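## Task

Place the red earphones inside the lowest drawer of the small chest and the black earphones inside its uppermost drawer; at the end all drawers must be closed and the chest still standing upright.

## Robot and tools

Robot: two arms, left_arm and right_arm, each with a parallel two-finger gripper. Both bases sit behind the table. left_arm base is near (+0.001, +0.286, +0.018) m and right_arm base near (+0.004, -0.322, +0.016) m, both almost unrotated. Joint ranges (rad): waist -2.618 to 3.054, shoulder 0 to 3.142, elbow 0 to 3.142 (straight at 2.901), wrist pitch -1.571 to 1.571, wrist yaw -1.571 to 1.571, wrist roll -2.094 to 2.094.

Frame: one scene frame for everything. Origin at table-top height, halfway between the arms' nominal bases, a few cm inside the near table edge. +x points out over the table, +y toward left_arm's side, +z up. Arm names do not match image left/right. Each gripper's fingers extend along its own +z and close along its own y. The reported end_effector_position is the point between the pads, about 1 cm back from the tips; it and the reported quaternion (wxyz) may be off by a few cm, more when reaching far.

Row format (used by execute_actions and move): 14 numbers, each in [-1, 1]: left_arm dx, dy, dz, rx, ry, rz, opening, then right_arm the same seven. Always send all 14. The first six per arm are an offset, not a pose: they are measured along the scene axes from that arm's Hand target at the start of the action or move, and rotation happens about the Hand target's position. Scale: 1.0 = 0.6 m for dx, dy, dz and 180 degrees for the rotation vector rx, ry, rz. Since offsets restart from the current Hand target each call, sending the same offset again moves further. All zeros re-requests the current Hand target. The opening number is absolute: +1 fully open (0.094 m), -1 closed. A 0 there is a real command, so to keep a gripper as is, repeat its present value (see Tool commands in the result).

execute_actions(actions, cameras): actions is a list of actions; each action is up to 15 rows, one row per 1/30 s step, and a short action repeats its last row to fill 15 steps. Each row in an action counts from the action's start pose. Images are returned only if actions is empty or cameras names them (["all"], a list of names, or []).

move(target, speed, blend, opening_speed, grip_force, blocking, cameras): drives each gripper in a straight line toward target, which is one 14-number row or a list of up to 15 rows; every row is an offset from the same starting Hand targets, not from the previous row. speed is m/s, 0.002 to 2.9 (default 0.25), one value or one per row; rotation is capped at twice that in rad/s. blend (m) rounds corners between listed rows; 0 means stop at each. opening_speed sets finger rate per second on the -1..1 scale (0.2 or more); use it slowly on things that might squash. grip_force is newtons per pad, 10 to 50, per arm or shared; it persists, and lower values close slowly. blocking=false returns early while the move continues. The whole move is capped at 10 s. No collision avoidance: paths go straight through objects and the other arm. Avoid routing a gripper near its own base. The result adds a move: line (done, off_target, moving, held, fault) plus limits flags; done means within 10 mm and 2 degrees and at rest, not that nothing was touched.

wait(seconds 0 to 10, cameras): lets time pass holding commands; a running move continues. stop(cameras): brakes a running move. zoom_image(camera, region [x0,y0,x1,y1] pixels, max 504x504): enlarges part of the newest image of cam_head_left, cam_head_right, cam_high, cam_low, cam_left_wrist or cam_right_wrist (all 672x504). finished_scene(scene): ends the current scene, giving its number; irreversible.

Result lines: end_effector_position (m) and quaternion per arm; Hand target (the commanded pose after clipping, base for next offsets); Joint positions (last value = opening in m); Joint torques; Joint velocities (may say within noise); grip_measured on the -1..1 scale (reads a bit wide when empty, a few mm under the true width when squeezing); grip_effort_nm (motor effort, negative = closing, not pad force); Tool commands; motor temperatures; MOTOR HOT / OVER-TEMPERATURE FAULT warnings; step readings of positions for action calls.

Behaviour to expect: grippers lag, sag and tilt, especially stretched out; check pose after each move and correct tilt. Orientation commands are clipped to 40 degrees from the measured one per step. A gripper stopped by contact keeps pushing until commanded back past its position. Tiny moves may not happen or go sideways. Heat builds when holding loads, staying stretched, or pushing on something; at 90 °C the arm folds and is lost.

Avoid: dropping or releasing moving objects, anything leaving the table, slamming into the chest or fixtures (bar, plate up to ~3 cm high, low rail behind the table), grippers or wrist cameras colliding with each other, one gripper closing on the other's fingers, strain on wrist camera cables, tipping the chest. Open drawers gently, place each earphone pair, then push drawers fully shut. Objects may be nudged occasionally by outside pushes.

Each tool is called after "Request:" as name(argument=value, ...), one argument or row to a line, values as JSON.

## Session

Request:
execute_actions(
  actions=[],
)

Scene clock: 0.00 s.
left_arm: end_effector_position=(+0.3222, +0.2276, +0.2459) grip_measured=+1.000 grip_effort_nm=n/a end_effector_quat_wxyz=(+0.495, +0.134, +0.851, -0.117) | right_arm: end_effector_position=(+0.3748, -0.2529, +0.3591) grip_measured=+1.000 grip_effort_nm=n/a end_effector_quat_wxyz=(+0.625, -0.040, +0.707, +0.329)
Joint positions: left_arm=[-0.017 0.998 0.798 -0.372 0.341 0.118 0.094] | right_arm=[-0.086 1.078 0.83 0.254 -0.645 0.435 0.094]
Joint velocities: within noise
Joint torques (N m): no reading
Motor temperatures (°C): left_arm=[28 32 29 36 24 26 25] | right_arm=[25 33 36 39 25 24 23]
Heat: left arm: 36 °C; right arm: 39 °C.
Hand target: left_arm +0.3225, +0.2279, +0.2476; +0.495, +0.134, +0.850, -0.116 | right_arm +0.3733, -0.2522, +0.3663; +0.631, -0.045, +0.701, +0.329
Tool commands: left_gripper/opening=+1.0 right_gripper/opening=+1.0

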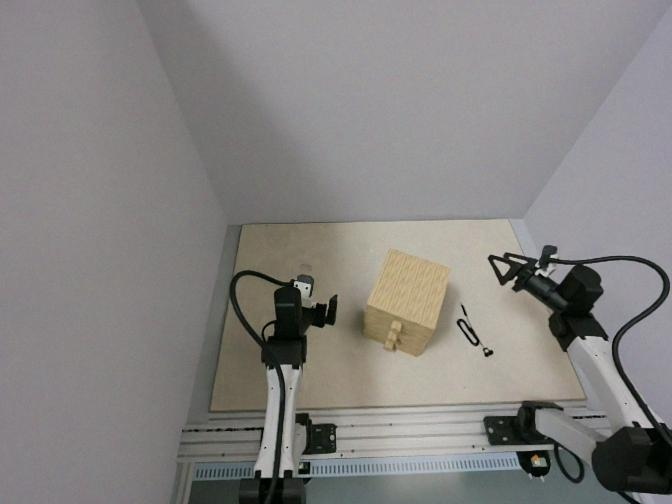

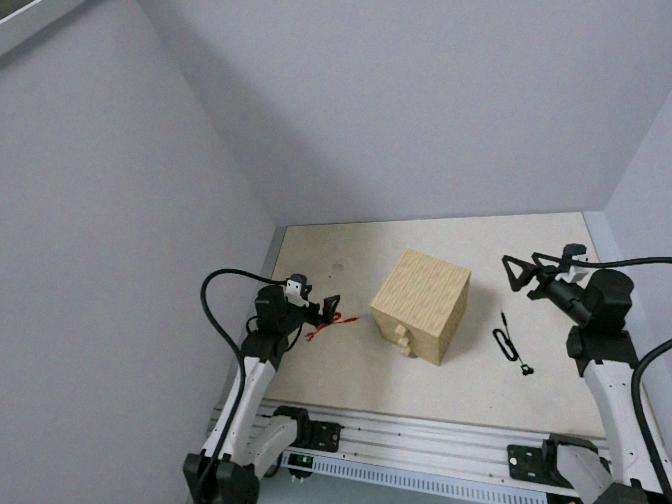

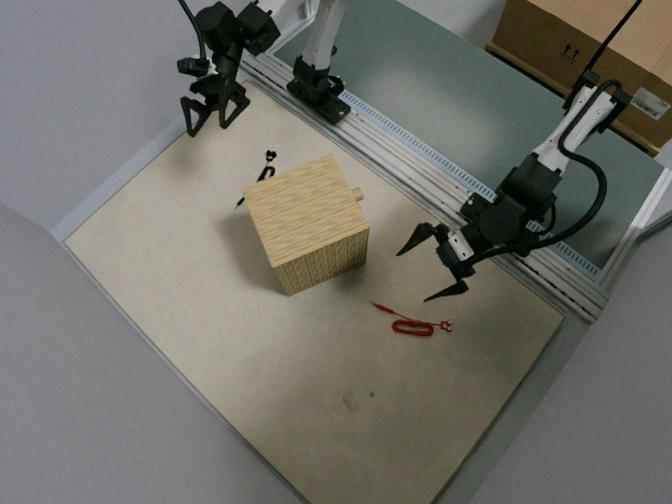

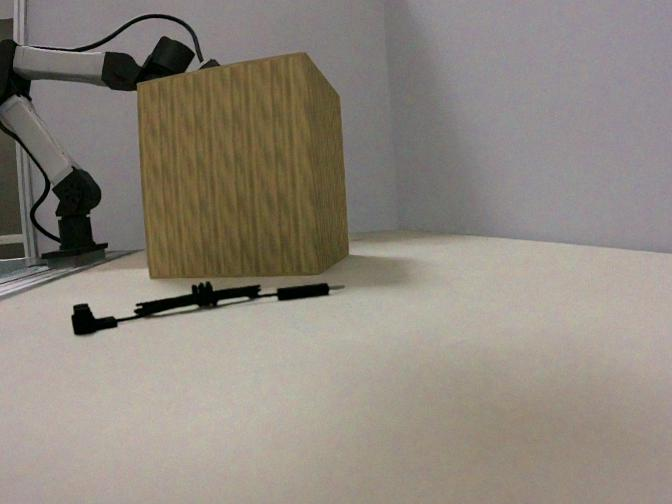

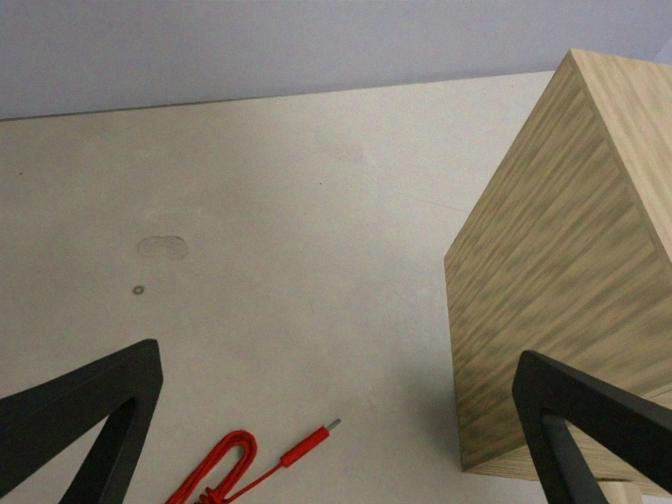

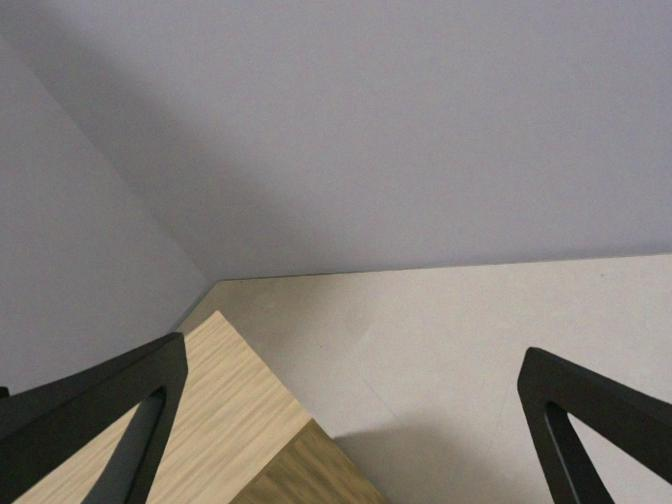

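Request:
zoom_image(
  camera="cam_head_left",
  region=[220, 220, 520, 420],
)

Request:
zoom_image(
  camera="cam_head_right",
  region=[270, 230, 570, 430],
)

Request:
zoom_image(
  camera="cam_high",
  region=[180, 100, 500, 360],
)

Scaled by 1.680 from the camera's 672x504 image, which has a finer 960x720 frame.

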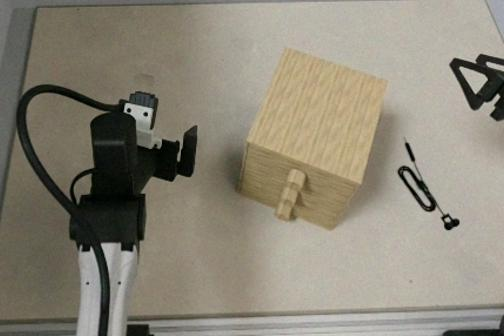

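Scaled by 1.680 from the camera's 672x504 image, which has a finer 960x720 frame.

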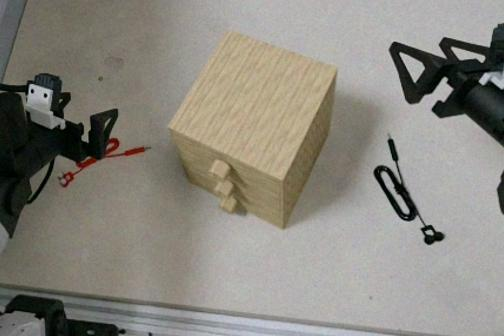

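Scaled by 1.575 from the camera's 672x504 image, which has a finer 960x720 frame.

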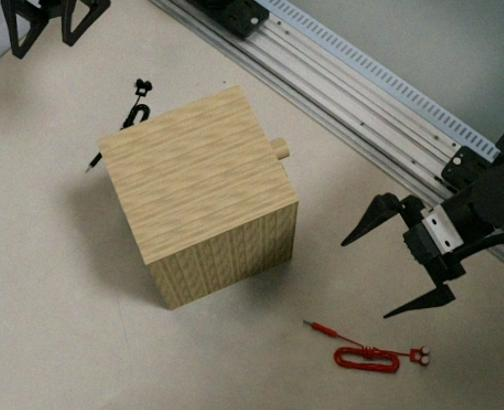

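Request:
move(
  target=[-0.337,-0.23,-0.047,0,0,0,1,-0.088,-0.06,-0.36,-0.29,0.413,0.033,0],
  speed=0.4,
  cameras=["all"],
)

Scene clock: 72.83 s.
left_arm: end_effector_position=(+0.1195, +0.0922, +0.2083) grip_measured=+1.000 grip_effort_nm=0.00 end_effector_quat_wxyz=(+0.487, +0.146, +0.854, -0.108) | right_arm: end_effector_position=(+0.3226, -0.2882, +0.1453) grip_measured=+0.002 grip_effort_nm=-0.07 end_effector_quat_wxyz=(+0.008, -0.133, +0.991, +0.003)
Joint positions: left_arm=[-1.669 0.883 0.752 -0.975 -0.937 -1.083 0.094] | right_arm=[0.113 1.732 1.512 -1.331 -0.012 -0.171 0.047]
Joint torques (N m): left_arm=[-0.47 -0.08 10.81 1.31 -0.87 -0.08] | right_arm=[0.43 -7.56 7.8 0.01 0.11 0.09]
Motor temperatures (°C): left_arm=[27 31 41 44 24 25 25] | right_arm=[25 33 45 48 25 23 23]
Heat: left arm: 44 °C; right arm: 48 °C.
Hand target: left_arm +0.1202, +0.0899, +0.2194; +0.495, +0.134, +0.851, -0.116 | right_arm +0.3205, -0.2882, +0.1503; +0.000, -0.130, +0.991, -0.001
Off the commanded pose: left_arm 0.011 m, 2 deg | right_arm 0.005 m, 1 deg.
move: off_target (left_arm)

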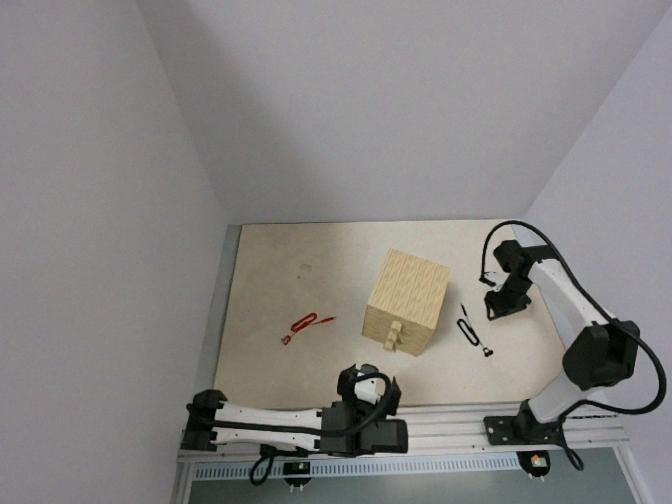

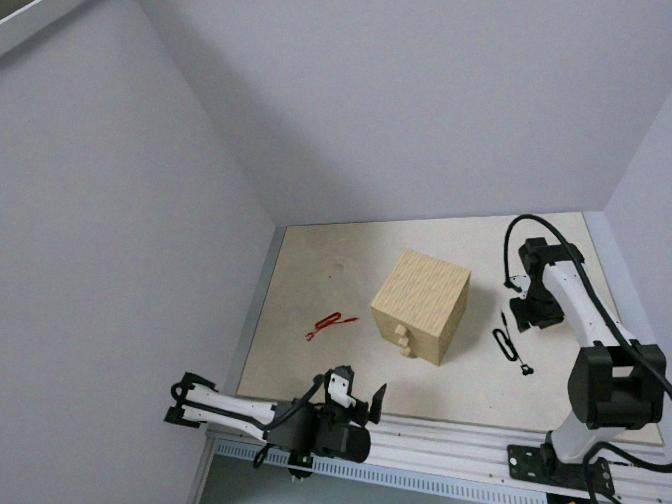

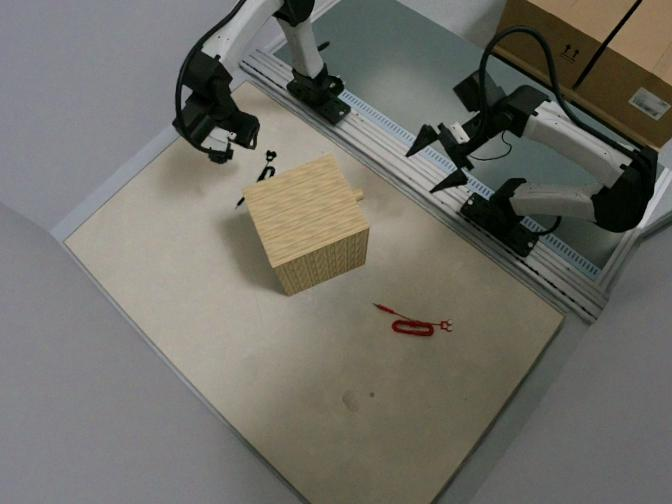

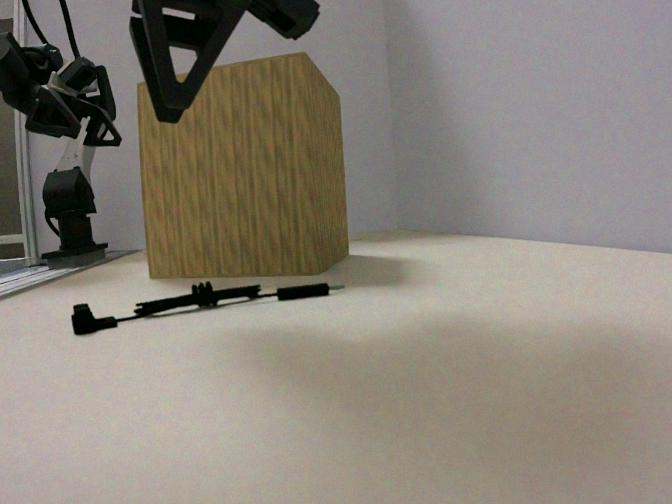

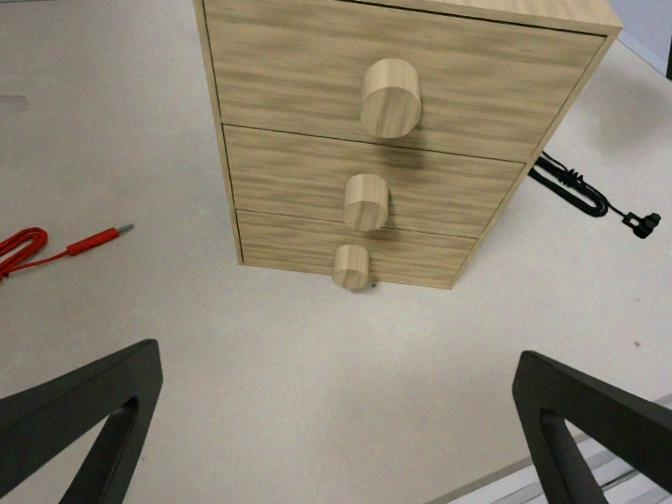

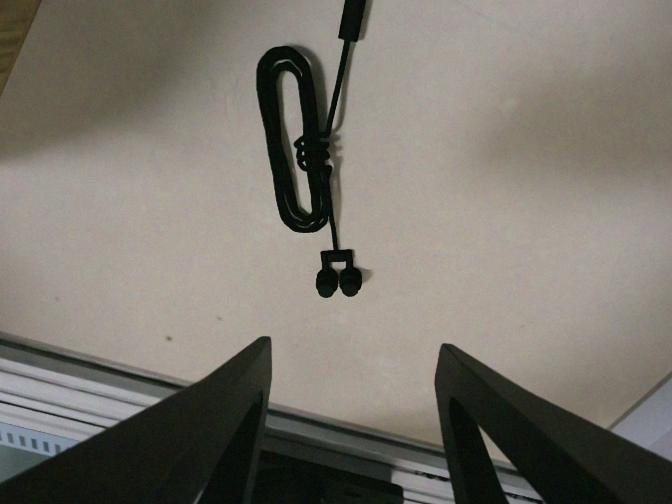

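Request:
move(
  target=[0.117,-0.088,-0.25,0.0528,0.0741,-0.03,0.3,0,0,-0.1,0,0,0,0],
  cameras=["cam_left_wrist","cam_right_wrist","cam_head_right"],
)

Scene clock: 111.47 s.
left_arm: end_effector_position=(+0.1885, +0.0320, +0.0774) grip_measured=+0.302 grip_effort_nm=-0.12 end_effector_quat_wxyz=(+0.376, +0.196, +0.901, -0.093) | right_arm: end_effector_position=(+0.3252, -0.2883, +0.0959) grip_measured=+0.002 grip_effort_nm=-0.07 end_effector_quat_wxyz=(+0.012, -0.133, +0.991, +0.003)
Joint positions: left_arm=[-1.195 1.323 0.537 -0.15 -0.464 -0.601 0.061] | right_arm=[0.113 1.749 1.335 -1.128 -0.011 -0.17 0.047]
Joint torques (N m): left_arm=[0.81 -2.71 6.16 2.16 -0.38 0.26] | right_arm=[0.5 -7.49 4.56 0.38 0.11 0.09]
Motor temperatures (°C): left_arm=[27 30 45 40 25 25 25] | right_arm=[25 38 45 40 25 23 23]
Heat: left arm: 45 °C; right arm: 45 °C.
Hand target: left_arm +0.1904, +0.0371, +0.0694; +0.375, +0.200, +0.902, -0.083 | right_arm +0.3204, -0.2882, +0.0903; +0.000, -0.130, +0.991, -0.001
Off the commanded pose: left_arm 0.010 m, 1 deg | right_arm 0.007 m, 1 deg.
move: done
Images, in order (width x height): cam_head_right 672x504, cam_left_wrist 672x504, cam_right_wrist 672x504.

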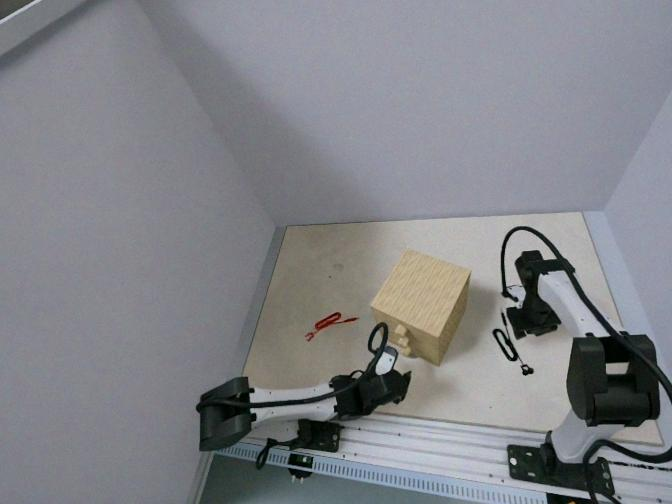

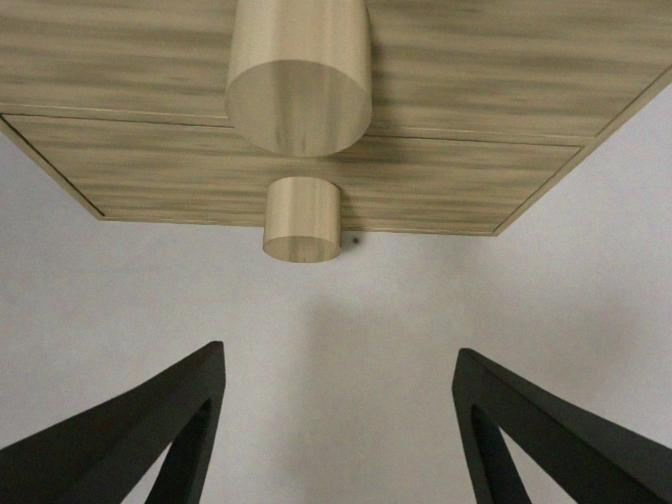

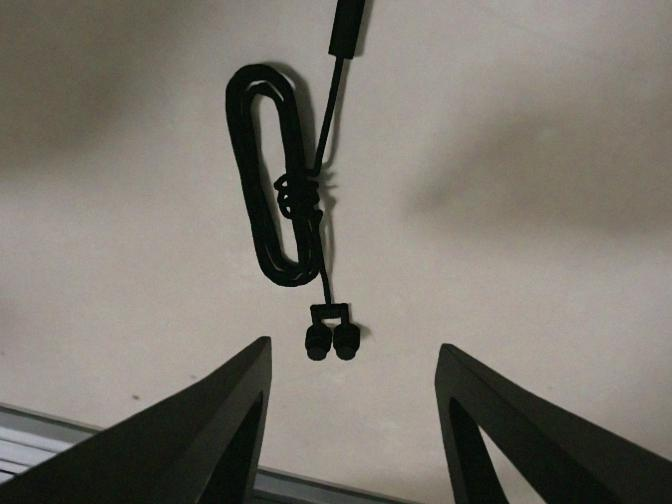

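Request:
move(
  target=[
    [0.011,0.025,-0.052,0,0,0,0.3,0.002,0.065,-0.03,0,0,0,0.5],
    [0.118,-0.024,-0.057,0,0,0,0.3,0.002,0.065,-0.05,0,0,0,0.5],
  ],
  speed=0.15,
  cameras=["cam_left_wrist","cam_right_wrist","cam_head_right"],
)

Scene clock: 145.70 s.
left_arm: end_effector_position=(+0.2511, +0.0320, +0.0292) grip_measured=+0.302 grip_effort_nm=-0.12 end_effector_quat_wxyz=(+0.362, +0.198, +0.908, -0.075) | right_arm: end_effector_position=(+0.3272, -0.2481, +0.0671) grip_measured=+0.498 grip_effort_nm=0.14 end_effector_quat_wxyz=(+0.013, -0.134, +0.991, +0.003)
Joint positions: left_arm=[-0.97 1.627 0.563 0.153 -0.332 -0.415 0.061] | right_arm=[0.236 1.802 1.283 -1.02 -0.008 -0.05 0.07]
Joint torques (N m): left_arm=[0.8 -4.08 9.03 2.4 -0.25 0.36] | right_arm=[0.32 -7.58 4.37 0.42 0.09 0.09]
Motor temperatures (°C): left_arm=[27 30 40 42 25 24 25] | right_arm=[25 39 42 38 25 23 23]
Heat: left arm: 42 °C; right arm: 42 °C.
Hand target: left_arm +0.2613, +0.0227, +0.0353; +0.375, +0.200, +0.902, -0.083 | right_arm +0.3217, -0.2491, +0.0603; +0.000, -0.130, +0.991, -0.001
Off the commanded pose: left_arm 0.015 m, 2 deg | right_arm 0.009 m, 2 deg.
move: off_target (left_arm)
Images, in order (width x height): cam_head_right 672x504, cam_left_wrist 672x504, cam_right_wrist 672x504.

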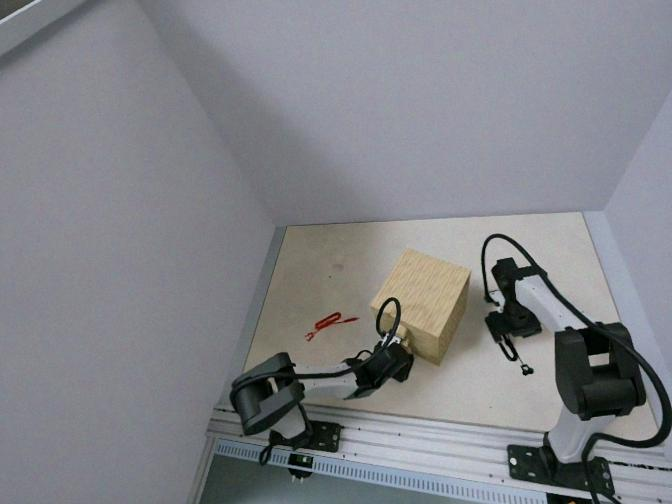

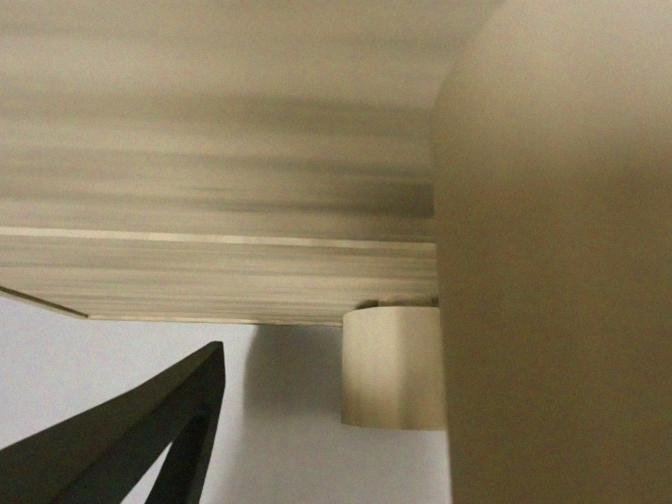

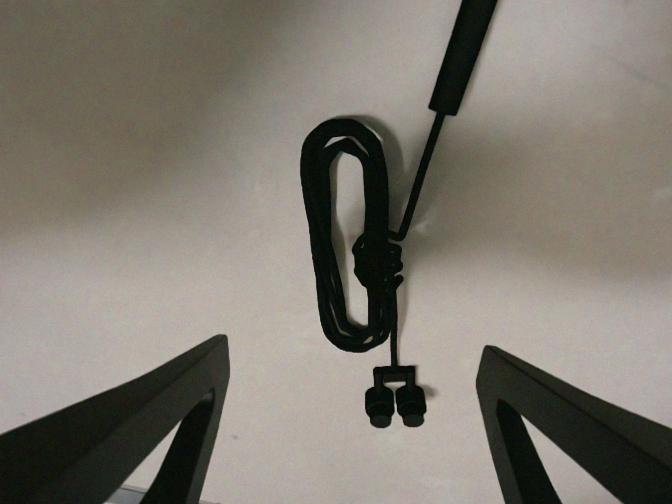

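Request:
move(
  target=[
    [-0.082,0.055,0.0,0,0,0,0.3,-0.003,0,-0.06,0,0,0,0.5],
    [-0.082,0.024,0.01,0,0,0,0.3,-0.005,0.002,-0.085,0,0,0,0.5],
    [-0.014,-0.008,0.005,0,0,0,0.3,-0.005,0.002,-0.085,0,0,0,0.5],
  ],
  speed=0.15,
  cameras=["cam_left_wrist","cam_right_wrist","cam_low"],
)

Scene clock: 168.73 s.
left_arm: end_effector_position=(+0.2443, +0.0256, +0.0331) grip_measured=+0.302 grip_effort_nm=-0.12 end_effector_quat_wxyz=(+0.364, +0.199, +0.906, -0.078) | right_arm: end_effector_position=(+0.3221, -0.2485, +0.0144) grip_measured=+0.498 grip_effort_nm=0.14 end_effector_quat_wxyz=(+0.006, -0.132, +0.991, +0.002)
Joint positions: left_arm=[-1.005 1.615 0.57 0.132 -0.35 -0.44 0.061] | right_arm=[0.239 1.872 1.149 -0.83 -0.008 -0.043 0.07]
Joint torques (N m): left_arm=[0.69 -4.21 8.98 2.26 -0.31 0.32] | right_arm=[0.55 -7.97 4.11 0.48 0.09 0.08]
Heat: left arm: 46 °C; right arm: 40 °C.
Hand target: left_arm +0.2529, +0.0179, +0.0383; +0.375, +0.200, +0.902, -0.083 | right_arm +0.3186, -0.2479, +0.0092; +0.000, -0.130, +0.991, -0.001
Off the commanded pose: left_arm 0.013 m, 1 deg | right_arm 0.006 m, 1 deg.
move: off_target (left_arm)
Images, in order (width x height): cam_low 672x504, cam_left_wrist 672x504, cam_right_wrist 672x504.

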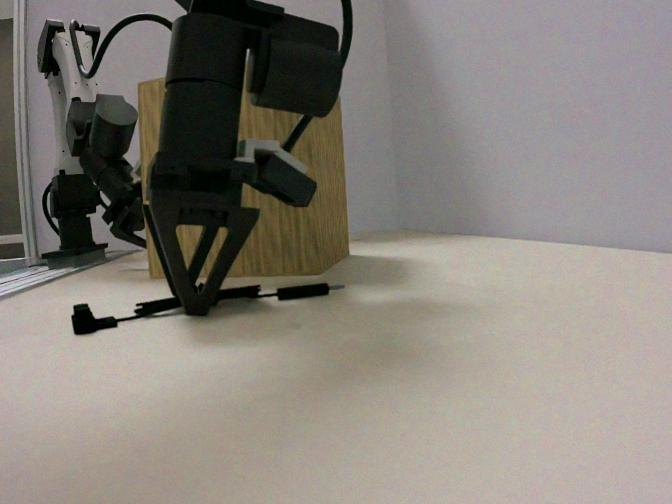

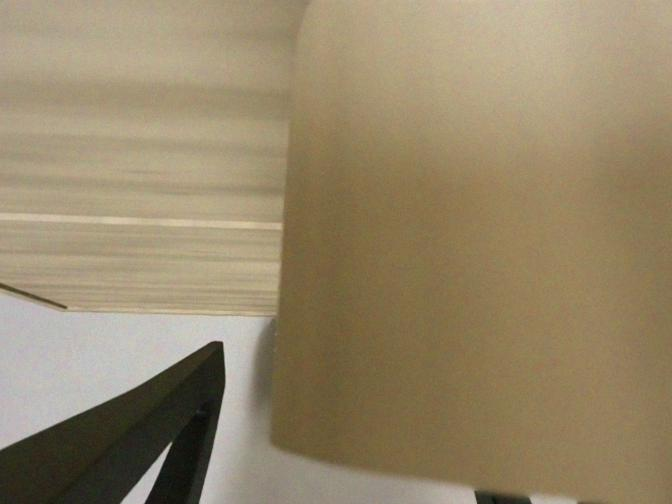

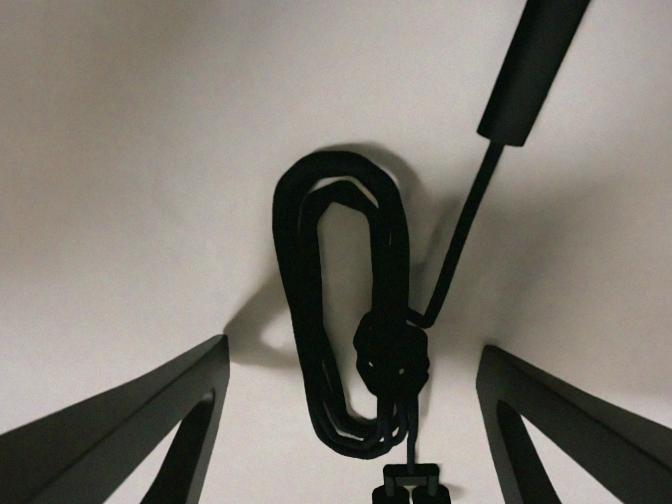

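Request:
move(
  target=[
    [-0.097,0.05,0.012,0,0,0,0.3,0,0,0,0,0,0,-0.95],
    [-0.097,0.05,0.012,-0.0587,-0.126,0,0.3,0,0,0,0,0,0,-0.95],
  ],
  grip_force=[50,25],
  speed=0.2,
  cameras=["cam_left_wrist","cam_right_wrist"],
)

Scene clock: 200.63 s.
left_arm: end_effector_position=(+0.1953, +0.0450, +0.0466) grip_measured=+0.302 grip_effort_nm=-0.12 end_effector_quat_wxyz=(+0.557, +0.174, +0.801, -0.129) | right_arm: end_effector_position=(+0.3245, -0.2486, +0.0144) grip_measured=-0.791 grip_effort_nm=-0.53 end_effector_quat_wxyz=(+0.011, -0.132, +0.991, +0.001)
Joint positions: left_arm=[-1.305 1.748 0.129 1.076 -0.762 -0.427 0.061] | right_arm=[0.239 1.872 1.149 -0.821 -0.004 -0.043 0.01]
Joint torques (N m): left_arm=[-0.34 -3.03 2.91 2.69 -0.45 0.23] | right_arm=[0.59 -7.98 4.15 0.4 0.06 0.07]
Motor temperatures (°C): left_arm=[27 31 39 47 25 24 25] | right_arm=[25 42 39 36 25 23 23]
Heat: left arm: 47 °C; right arm: 42 °C.
Hand target: left_arm +0.1947, +0.0480, +0.0454; +0.561, +0.177, +0.799, -0.124 | right_arm +0.3186, -0.2480, +0.0092; +0.000, -0.130, +0.991, -0.001
Off the commanded pose: left_arm 0.003 m, 1 deg | right_arm 0.008 m, 1 deg.
grip_force (N): 50, 25
move: done
Images, in order (width x height): cam_left_wrist 672x504, cam_right_wrist 672x504.

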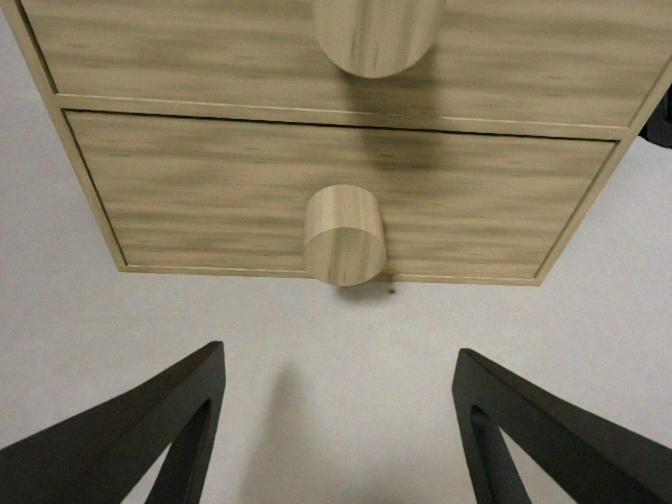

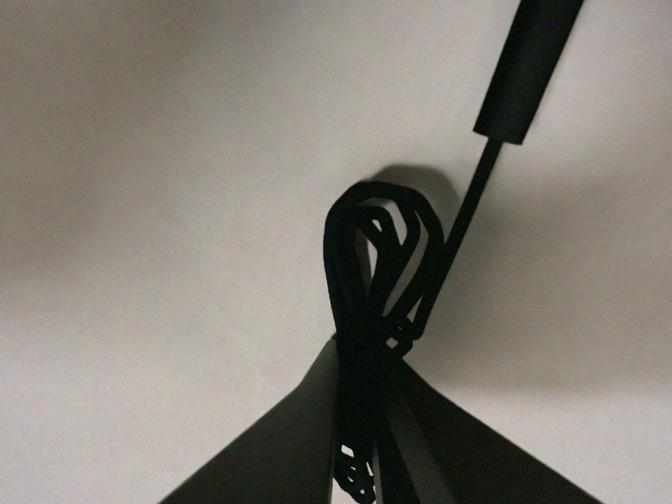

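Request:
move(
  target=[
    [0.095,-0.042,-0.007,0,0,0,0.3,0,0,0.2,0,0,0,-0.95],
    [0.095,-0.042,-0.007,0,0,0,-0.5,0,0,0.2,0,0,0,-0.95],
  ],
  speed=0.2,
  cameras=["cam_left_wrist","cam_right_wrist","cam_low"],
)

Scene clock: 212.13 s.
left_arm: end_effector_position=(+0.2454, +0.0249, +0.0374) grip_measured=-0.424 grip_effort_nm=-1.04 end_effector_quat_wxyz=(+0.551, +0.185, +0.804, -0.123) | right_arm: end_effector_position=(+0.3217, -0.2487, +0.1184) grip_measured=-0.794 grip_effort_nm=-0.53 end_effector_quat_wxyz=(-0.001, -0.132, +0.991, +0.000)
Joint positions: left_arm=[-1.103 1.909 0.269 1.156 -0.575 -0.291 0.027] | right_arm=[0.239 1.773 1.455 -1.25 -0.004 -0.043 0.01]
Joint torques (N m): left_arm=[0.9 -4.16 5.08 2.89 -0.32 0.22] | right_arm=[0.43 -9.63 7.43 -0.04 0.06 0.06]
Heat: left arm: 49 °C; right arm: 42 °C.
Hand target: left_arm +0.2516, +0.0228, +0.0412; +0.561, +0.177, +0.799, -0.124 | right_arm +0.3186, -0.2480, +0.1293; +0.000, -0.130, +0.991, -0.001
Off the commanded pose: left_arm 0.008 m, 2 deg | right_arm 0.011 m, 0 deg.
grip_force (N): 50, 25
move: off_target (right_arm)
Images, in order (width x height): cam_low 672x504, cam_left_wrist 672x504, cam_right_wrist 672x504.

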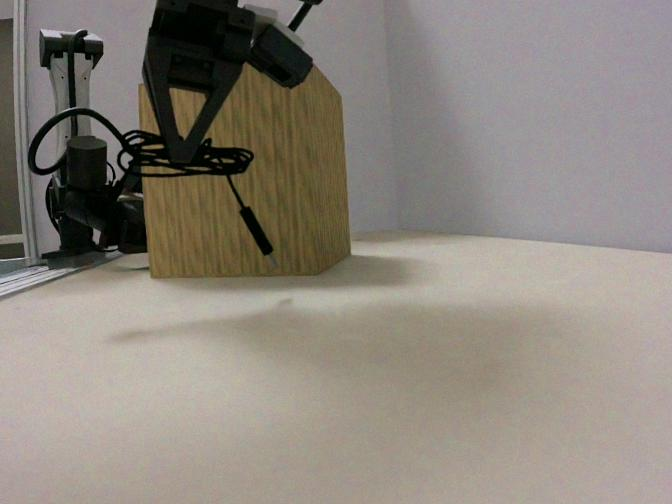

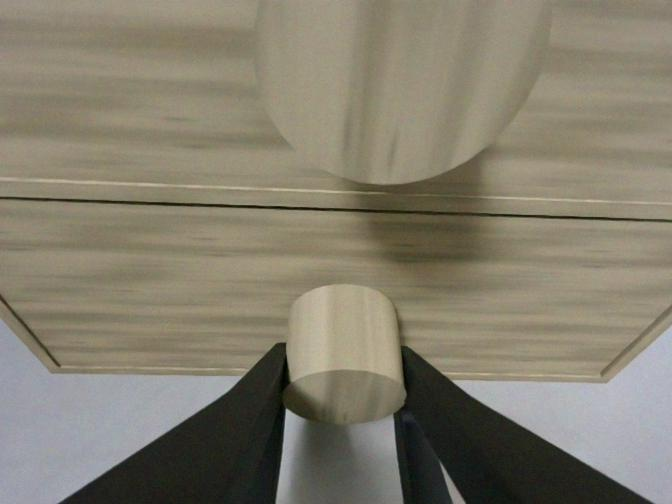

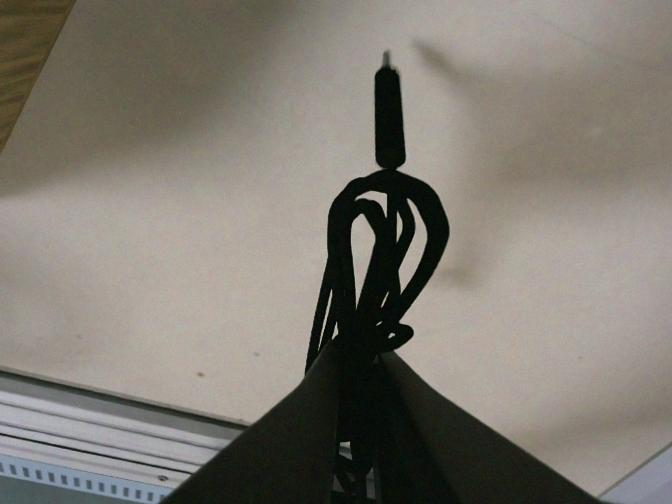

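Request:
move(
  target=[
    [-0.0685,0.0305,0,0,0,0,-0.5,0,0,0,0,0,0,-0.95],
    [-0.1675,0.0746,0.0,0.07,0.151,0,-0.5,0,0,0,0,0,0,-0.95],
  ],
  speed=0.12,
  blend=0.01,
  cameras=["cam_head_left","cam_head_right","cam_left_wrist"],
)

Scene clock: 227.53 s.
left_arm: end_effector_position=(+0.1524, +0.0681, +0.0371) grip_measured=-0.424 grip_effort_nm=-1.04 end_effector_quat_wxyz=(+0.341, +0.208, +0.914, -0.074) | right_arm: end_effector_position=(+0.3216, -0.2487, +0.1184) grip_measured=-0.794 grip_effort_nm=-0.53 end_effector_quat_wxyz=(-0.001, -0.132, +0.991, +0.000)
Joint positions: left_arm=[-1.281 1.258 0.378 -0.177 -0.471 -0.697 0.027] | right_arm=[0.239 1.773 1.455 -1.25 -0.004 -0.043 0.01]
Joint torques (N m): left_arm=[-0.05 -4.03 8.95 1.26 -0.32 -0.08] | right_arm=[0.43 -9.65 7.43 -0.05 0.06 0.06]
Heat: left arm: 49 °C; right arm: 42 °C.
Hand target: left_arm +0.1512, +0.0675, +0.0412; +0.335, +0.203, +0.917, -0.075 | right_arm +0.3186, -0.2480, +0.1293; +0.000, -0.130, +0.991, -0.001
Off the commanded pose: left_arm 0.004 m, 1 deg | right_arm 0.011 m, 0 deg.
grip_force (N): 50, 25
move: off_target (right_arm)
Images, in order (width x height): cam_head_left 672x504, cam_head_right 672x504, cam_left_wrist 672x504.

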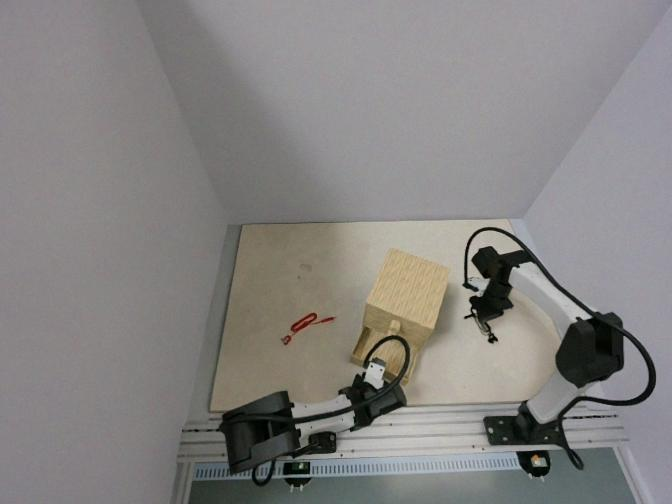

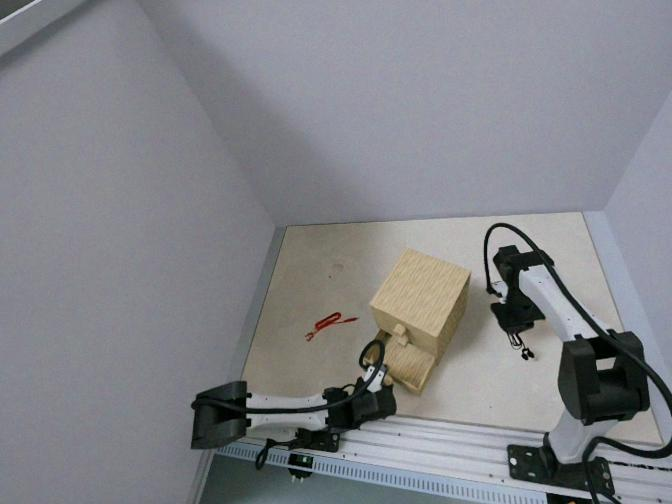

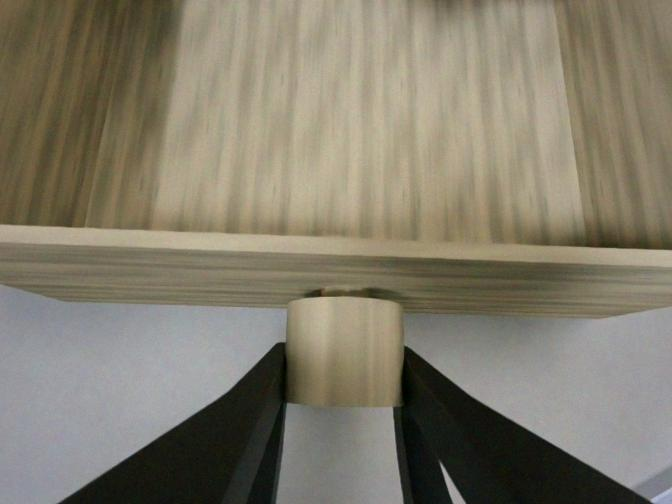

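Request:
move(
  target=[
    [0,0,0,0,0,0,0.3,0,0,0,0,0,0,-0.95],
    [-0.046,0.02,0.217,0,0,0,0.3,0,0,0,0,0,0,-0.95],
    [0.29,0.371,0.148,0.159,0.1625,-0.205,0.3,0,0,0,0,0,0,-0.95],
  ],
  speed=0.3,
  cameras=["cam_head_left","cam_left_wrist"],
)

Scene clock: 250.63 s.
left_arm: end_effector_position=(+0.3181, +0.2877, +0.1294) grip_measured=+0.298 grip_effort_nm=0.11 end_effector_quat_wxyz=(+0.001, +0.520, +0.854, -0.004) | right_arm: end_effector_position=(+0.3216, -0.2487, +0.1184) grip_measured=-0.794 grip_effort_nm=-0.53 end_effector_quat_wxyz=(-0.001, -0.132, +0.991, +0.000)
Joint positions: left_arm=[-0.006 1.797 1.466 -1.278 0.01 1.107 0.061] | right_arm=[0.239 1.773 1.455 -1.25 -0.004 -0.043 0.01]
Joint torques (N m): left_arm=[0.2 -5.93 10.02 0.34 -0.1 0.29] | right_arm=[0.43 -9.66 7.42 -0.04 0.06 0.06]
Motor temperatures (°C): left_arm=[27 32 39 43 24 24 27] | right_arm=[25 43 44 35 25 22 24]
Heat: left arm: 43 °C; right arm: 44 °C.
Hand target: left_arm +0.3252, +0.2901, +0.1300; +0.000, +0.526, +0.850, +0.000 | right_arm +0.3186, -0.2480, +0.1293; +0.000, -0.130, +0.991, -0.001
Off the commanded pose: left_arm 0.007 m, 1 deg | right_arm 0.011 m, 0 deg.
grip_force (N): 50, 25
move: off_target (right_arm)
Images, in order (width x height): cam_head_left 672x504, cam_left_wrist 672x504.

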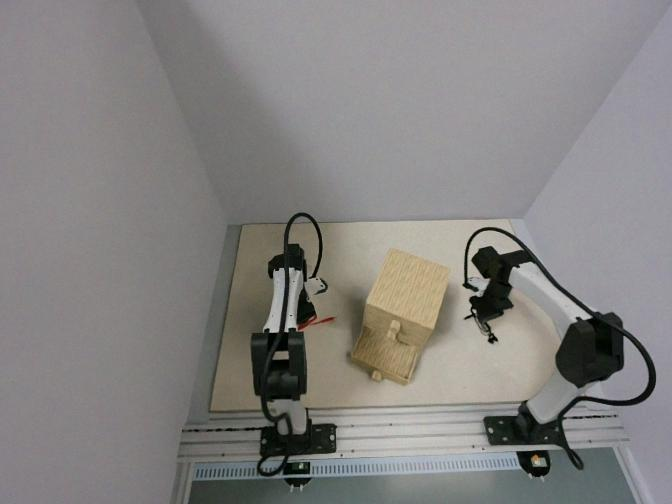

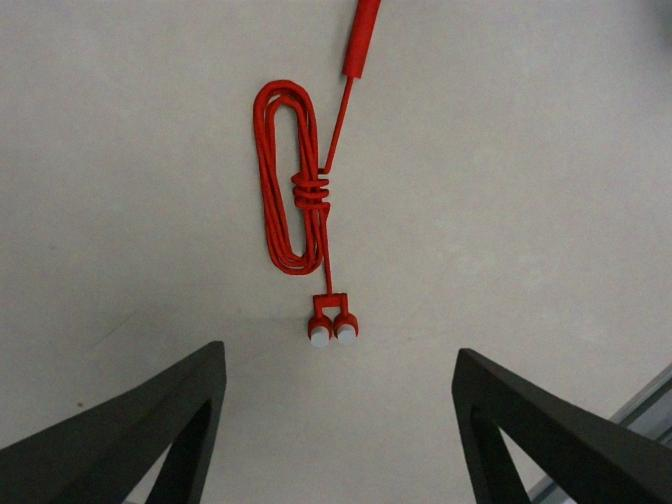

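Request:
move(
  target=[
    [0.049,0.0245,-0.2025,0,0,0,0.5,0,0,0,0,0,0,-0.95],
    [0.049,0.0245,-0.2025,0,0,0,-0.95,0,0,0,0,0,0,-0.95],
    [0.049,0.0245,0.05,0,0,0,-0.95,0,0,0,0,0,0,-0.95],
  ],
  speed=0.2,
  grip_force=[30,25],
  cameras=["cam_head_left","cam_left_wrist"],
)

Scene clock: 268.33 s.
left_arm: end_effector_position=(+0.3497, +0.3010, +0.1480) grip_measured=-0.877 grip_effort_nm=-0.67 end_effector_quat_wxyz=(-0.015, +0.523, +0.852, -0.012) | right_arm: end_effector_position=(+0.3216, -0.2487, +0.1184) grip_measured=-0.794 grip_effort_nm=-0.53 end_effector_quat_wxyz=(-0.001, -0.132, +0.991, +0.000)
Joint positions: left_arm=[0.028 1.958 1.745 -1.432 0.006 1.147 0.006] | right_arm=[0.239 1.773 1.455 -1.25 -0.004 -0.043 0.01]
Joint torques (N m): left_arm=[0.59 -10.85 9.63 0.22 -0.07 0.29] | right_arm=[0.43 -9.66 7.43 -0.04 0.06 0.06]
Heat: left arm: 40 °C; right arm: 44 °C.
Hand target: left_arm +0.3545, +0.3047, +0.1600; +0.000, +0.526, +0.850, +0.000 | right_arm +0.3186, -0.2480, +0.1293; +0.000, -0.130, +0.991, -0.001
Off the commanded pose: left_arm 0.013 m, 2 deg | right_arm 0.011 m, 0 deg.
grip_force (N): 30, 25
move: off_target (left_arm, right_arm)
Images, in order (width x height): cam_head_left 672x504, cam_left_wrist 672x504.

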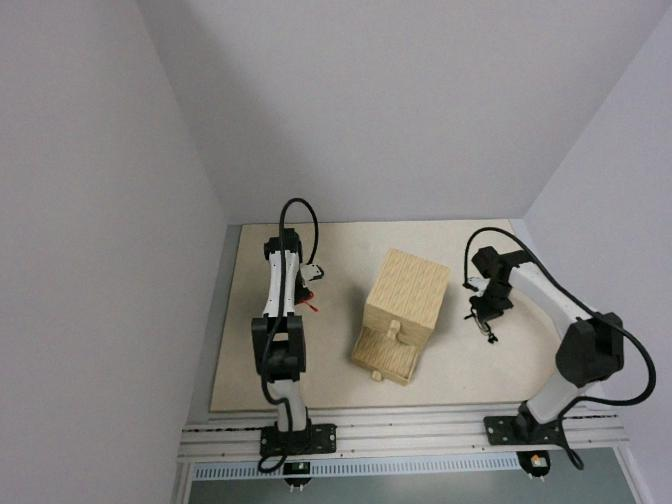

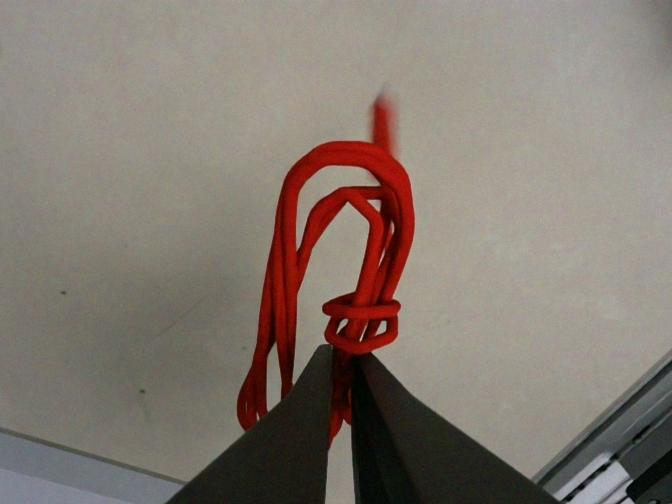

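Request:
move(
  target=[
    [-0.266,-0.4245,0.03,0.004,-0.172,-0.274,-0.95,0,0,0,0,0,0,-0.95],
    [-0.229,-0.443,-0.155,0.004,-0.172,-0.274,-0.95,0,0,0,0,0,0,-0.95],
  ],
  speed=0.25,
  cameras=["cam_head_left","cam_head_right","cam_left_wrist"],
)

Request:
zoom_image(
  camera="cam_head_right",
  region=[320, 230, 520, 430],
)

Scene clock: 289.83 s.
left_arm: end_effector_position=(+0.2158, +0.0364, +0.0753) grip_measured=-0.877 grip_effort_nm=-0.66 end_effector_quat_wxyz=(+0.224, +0.807, +0.527, +0.141) | right_arm: end_effector_position=(+0.3216, -0.2487, +0.1184) grip_measured=-0.794 grip_effort_nm=-0.53 end_effector_quat_wxyz=(-0.001, -0.132, +0.991, +0.000)
Joint positions: left_arm=[-1.001 1.472 0.795 -0.446 -0.244 1.053 0.006] | right_arm=[0.239 1.773 1.455 -1.25 -0.004 -0.043 0.01]
Joint torques (N m): left_arm=[0.79 -3.74 6.64 1.83 -0.13 0.21] | right_arm=[0.43 -9.66 7.46 -0.04 0.06 0.05]
Heat: left arm: 42 °C; right arm: 45 °C.
Hand target: left_arm +0.2173, +0.0389, +0.0670; +0.217, +0.810, +0.526, +0.142 | right_arm +0.3186, -0.2480, +0.1293; +0.000, -0.130, +0.991, -0.001
Off the commanded pose: left_arm 0.009 m, 1 deg | right_arm 0.011 m, 0 deg.
grip_force (N): 30, 25
move: off_target (right_arm)
Images, in order (width x height): cam_head_left 672x504, cam_head_right 672x504, cam_left_wrist 672x504.

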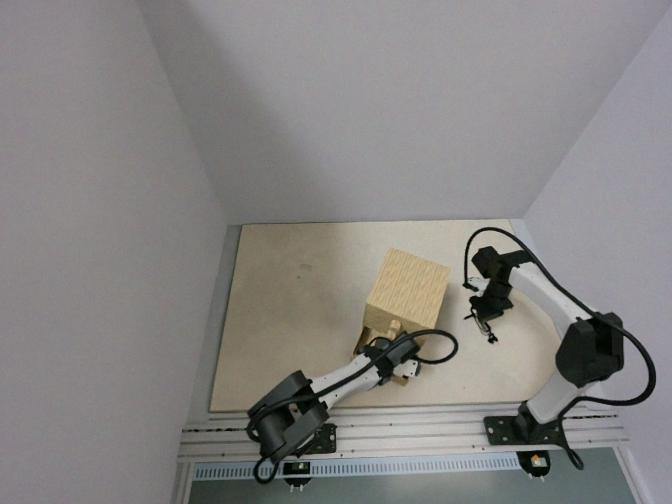

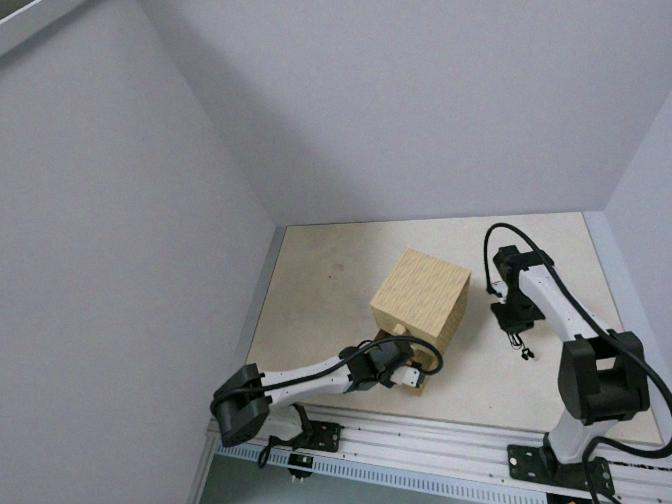

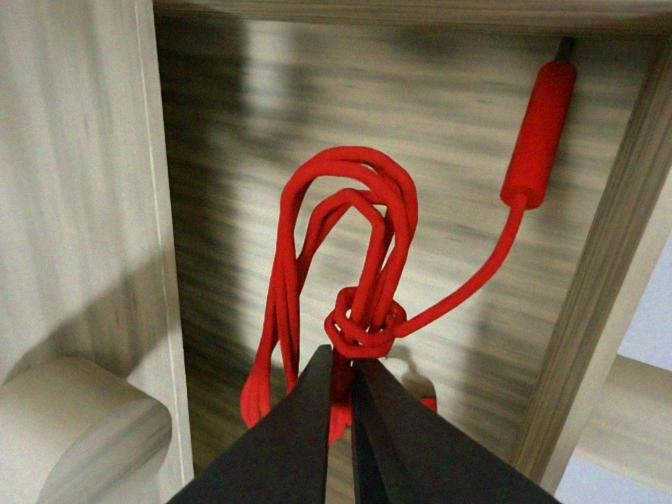

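Scaled by 2.520 from the camera's 672x504 image, which has a finer 960x720 frame.

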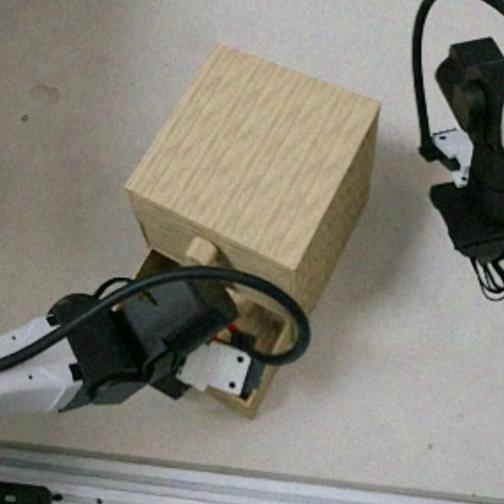

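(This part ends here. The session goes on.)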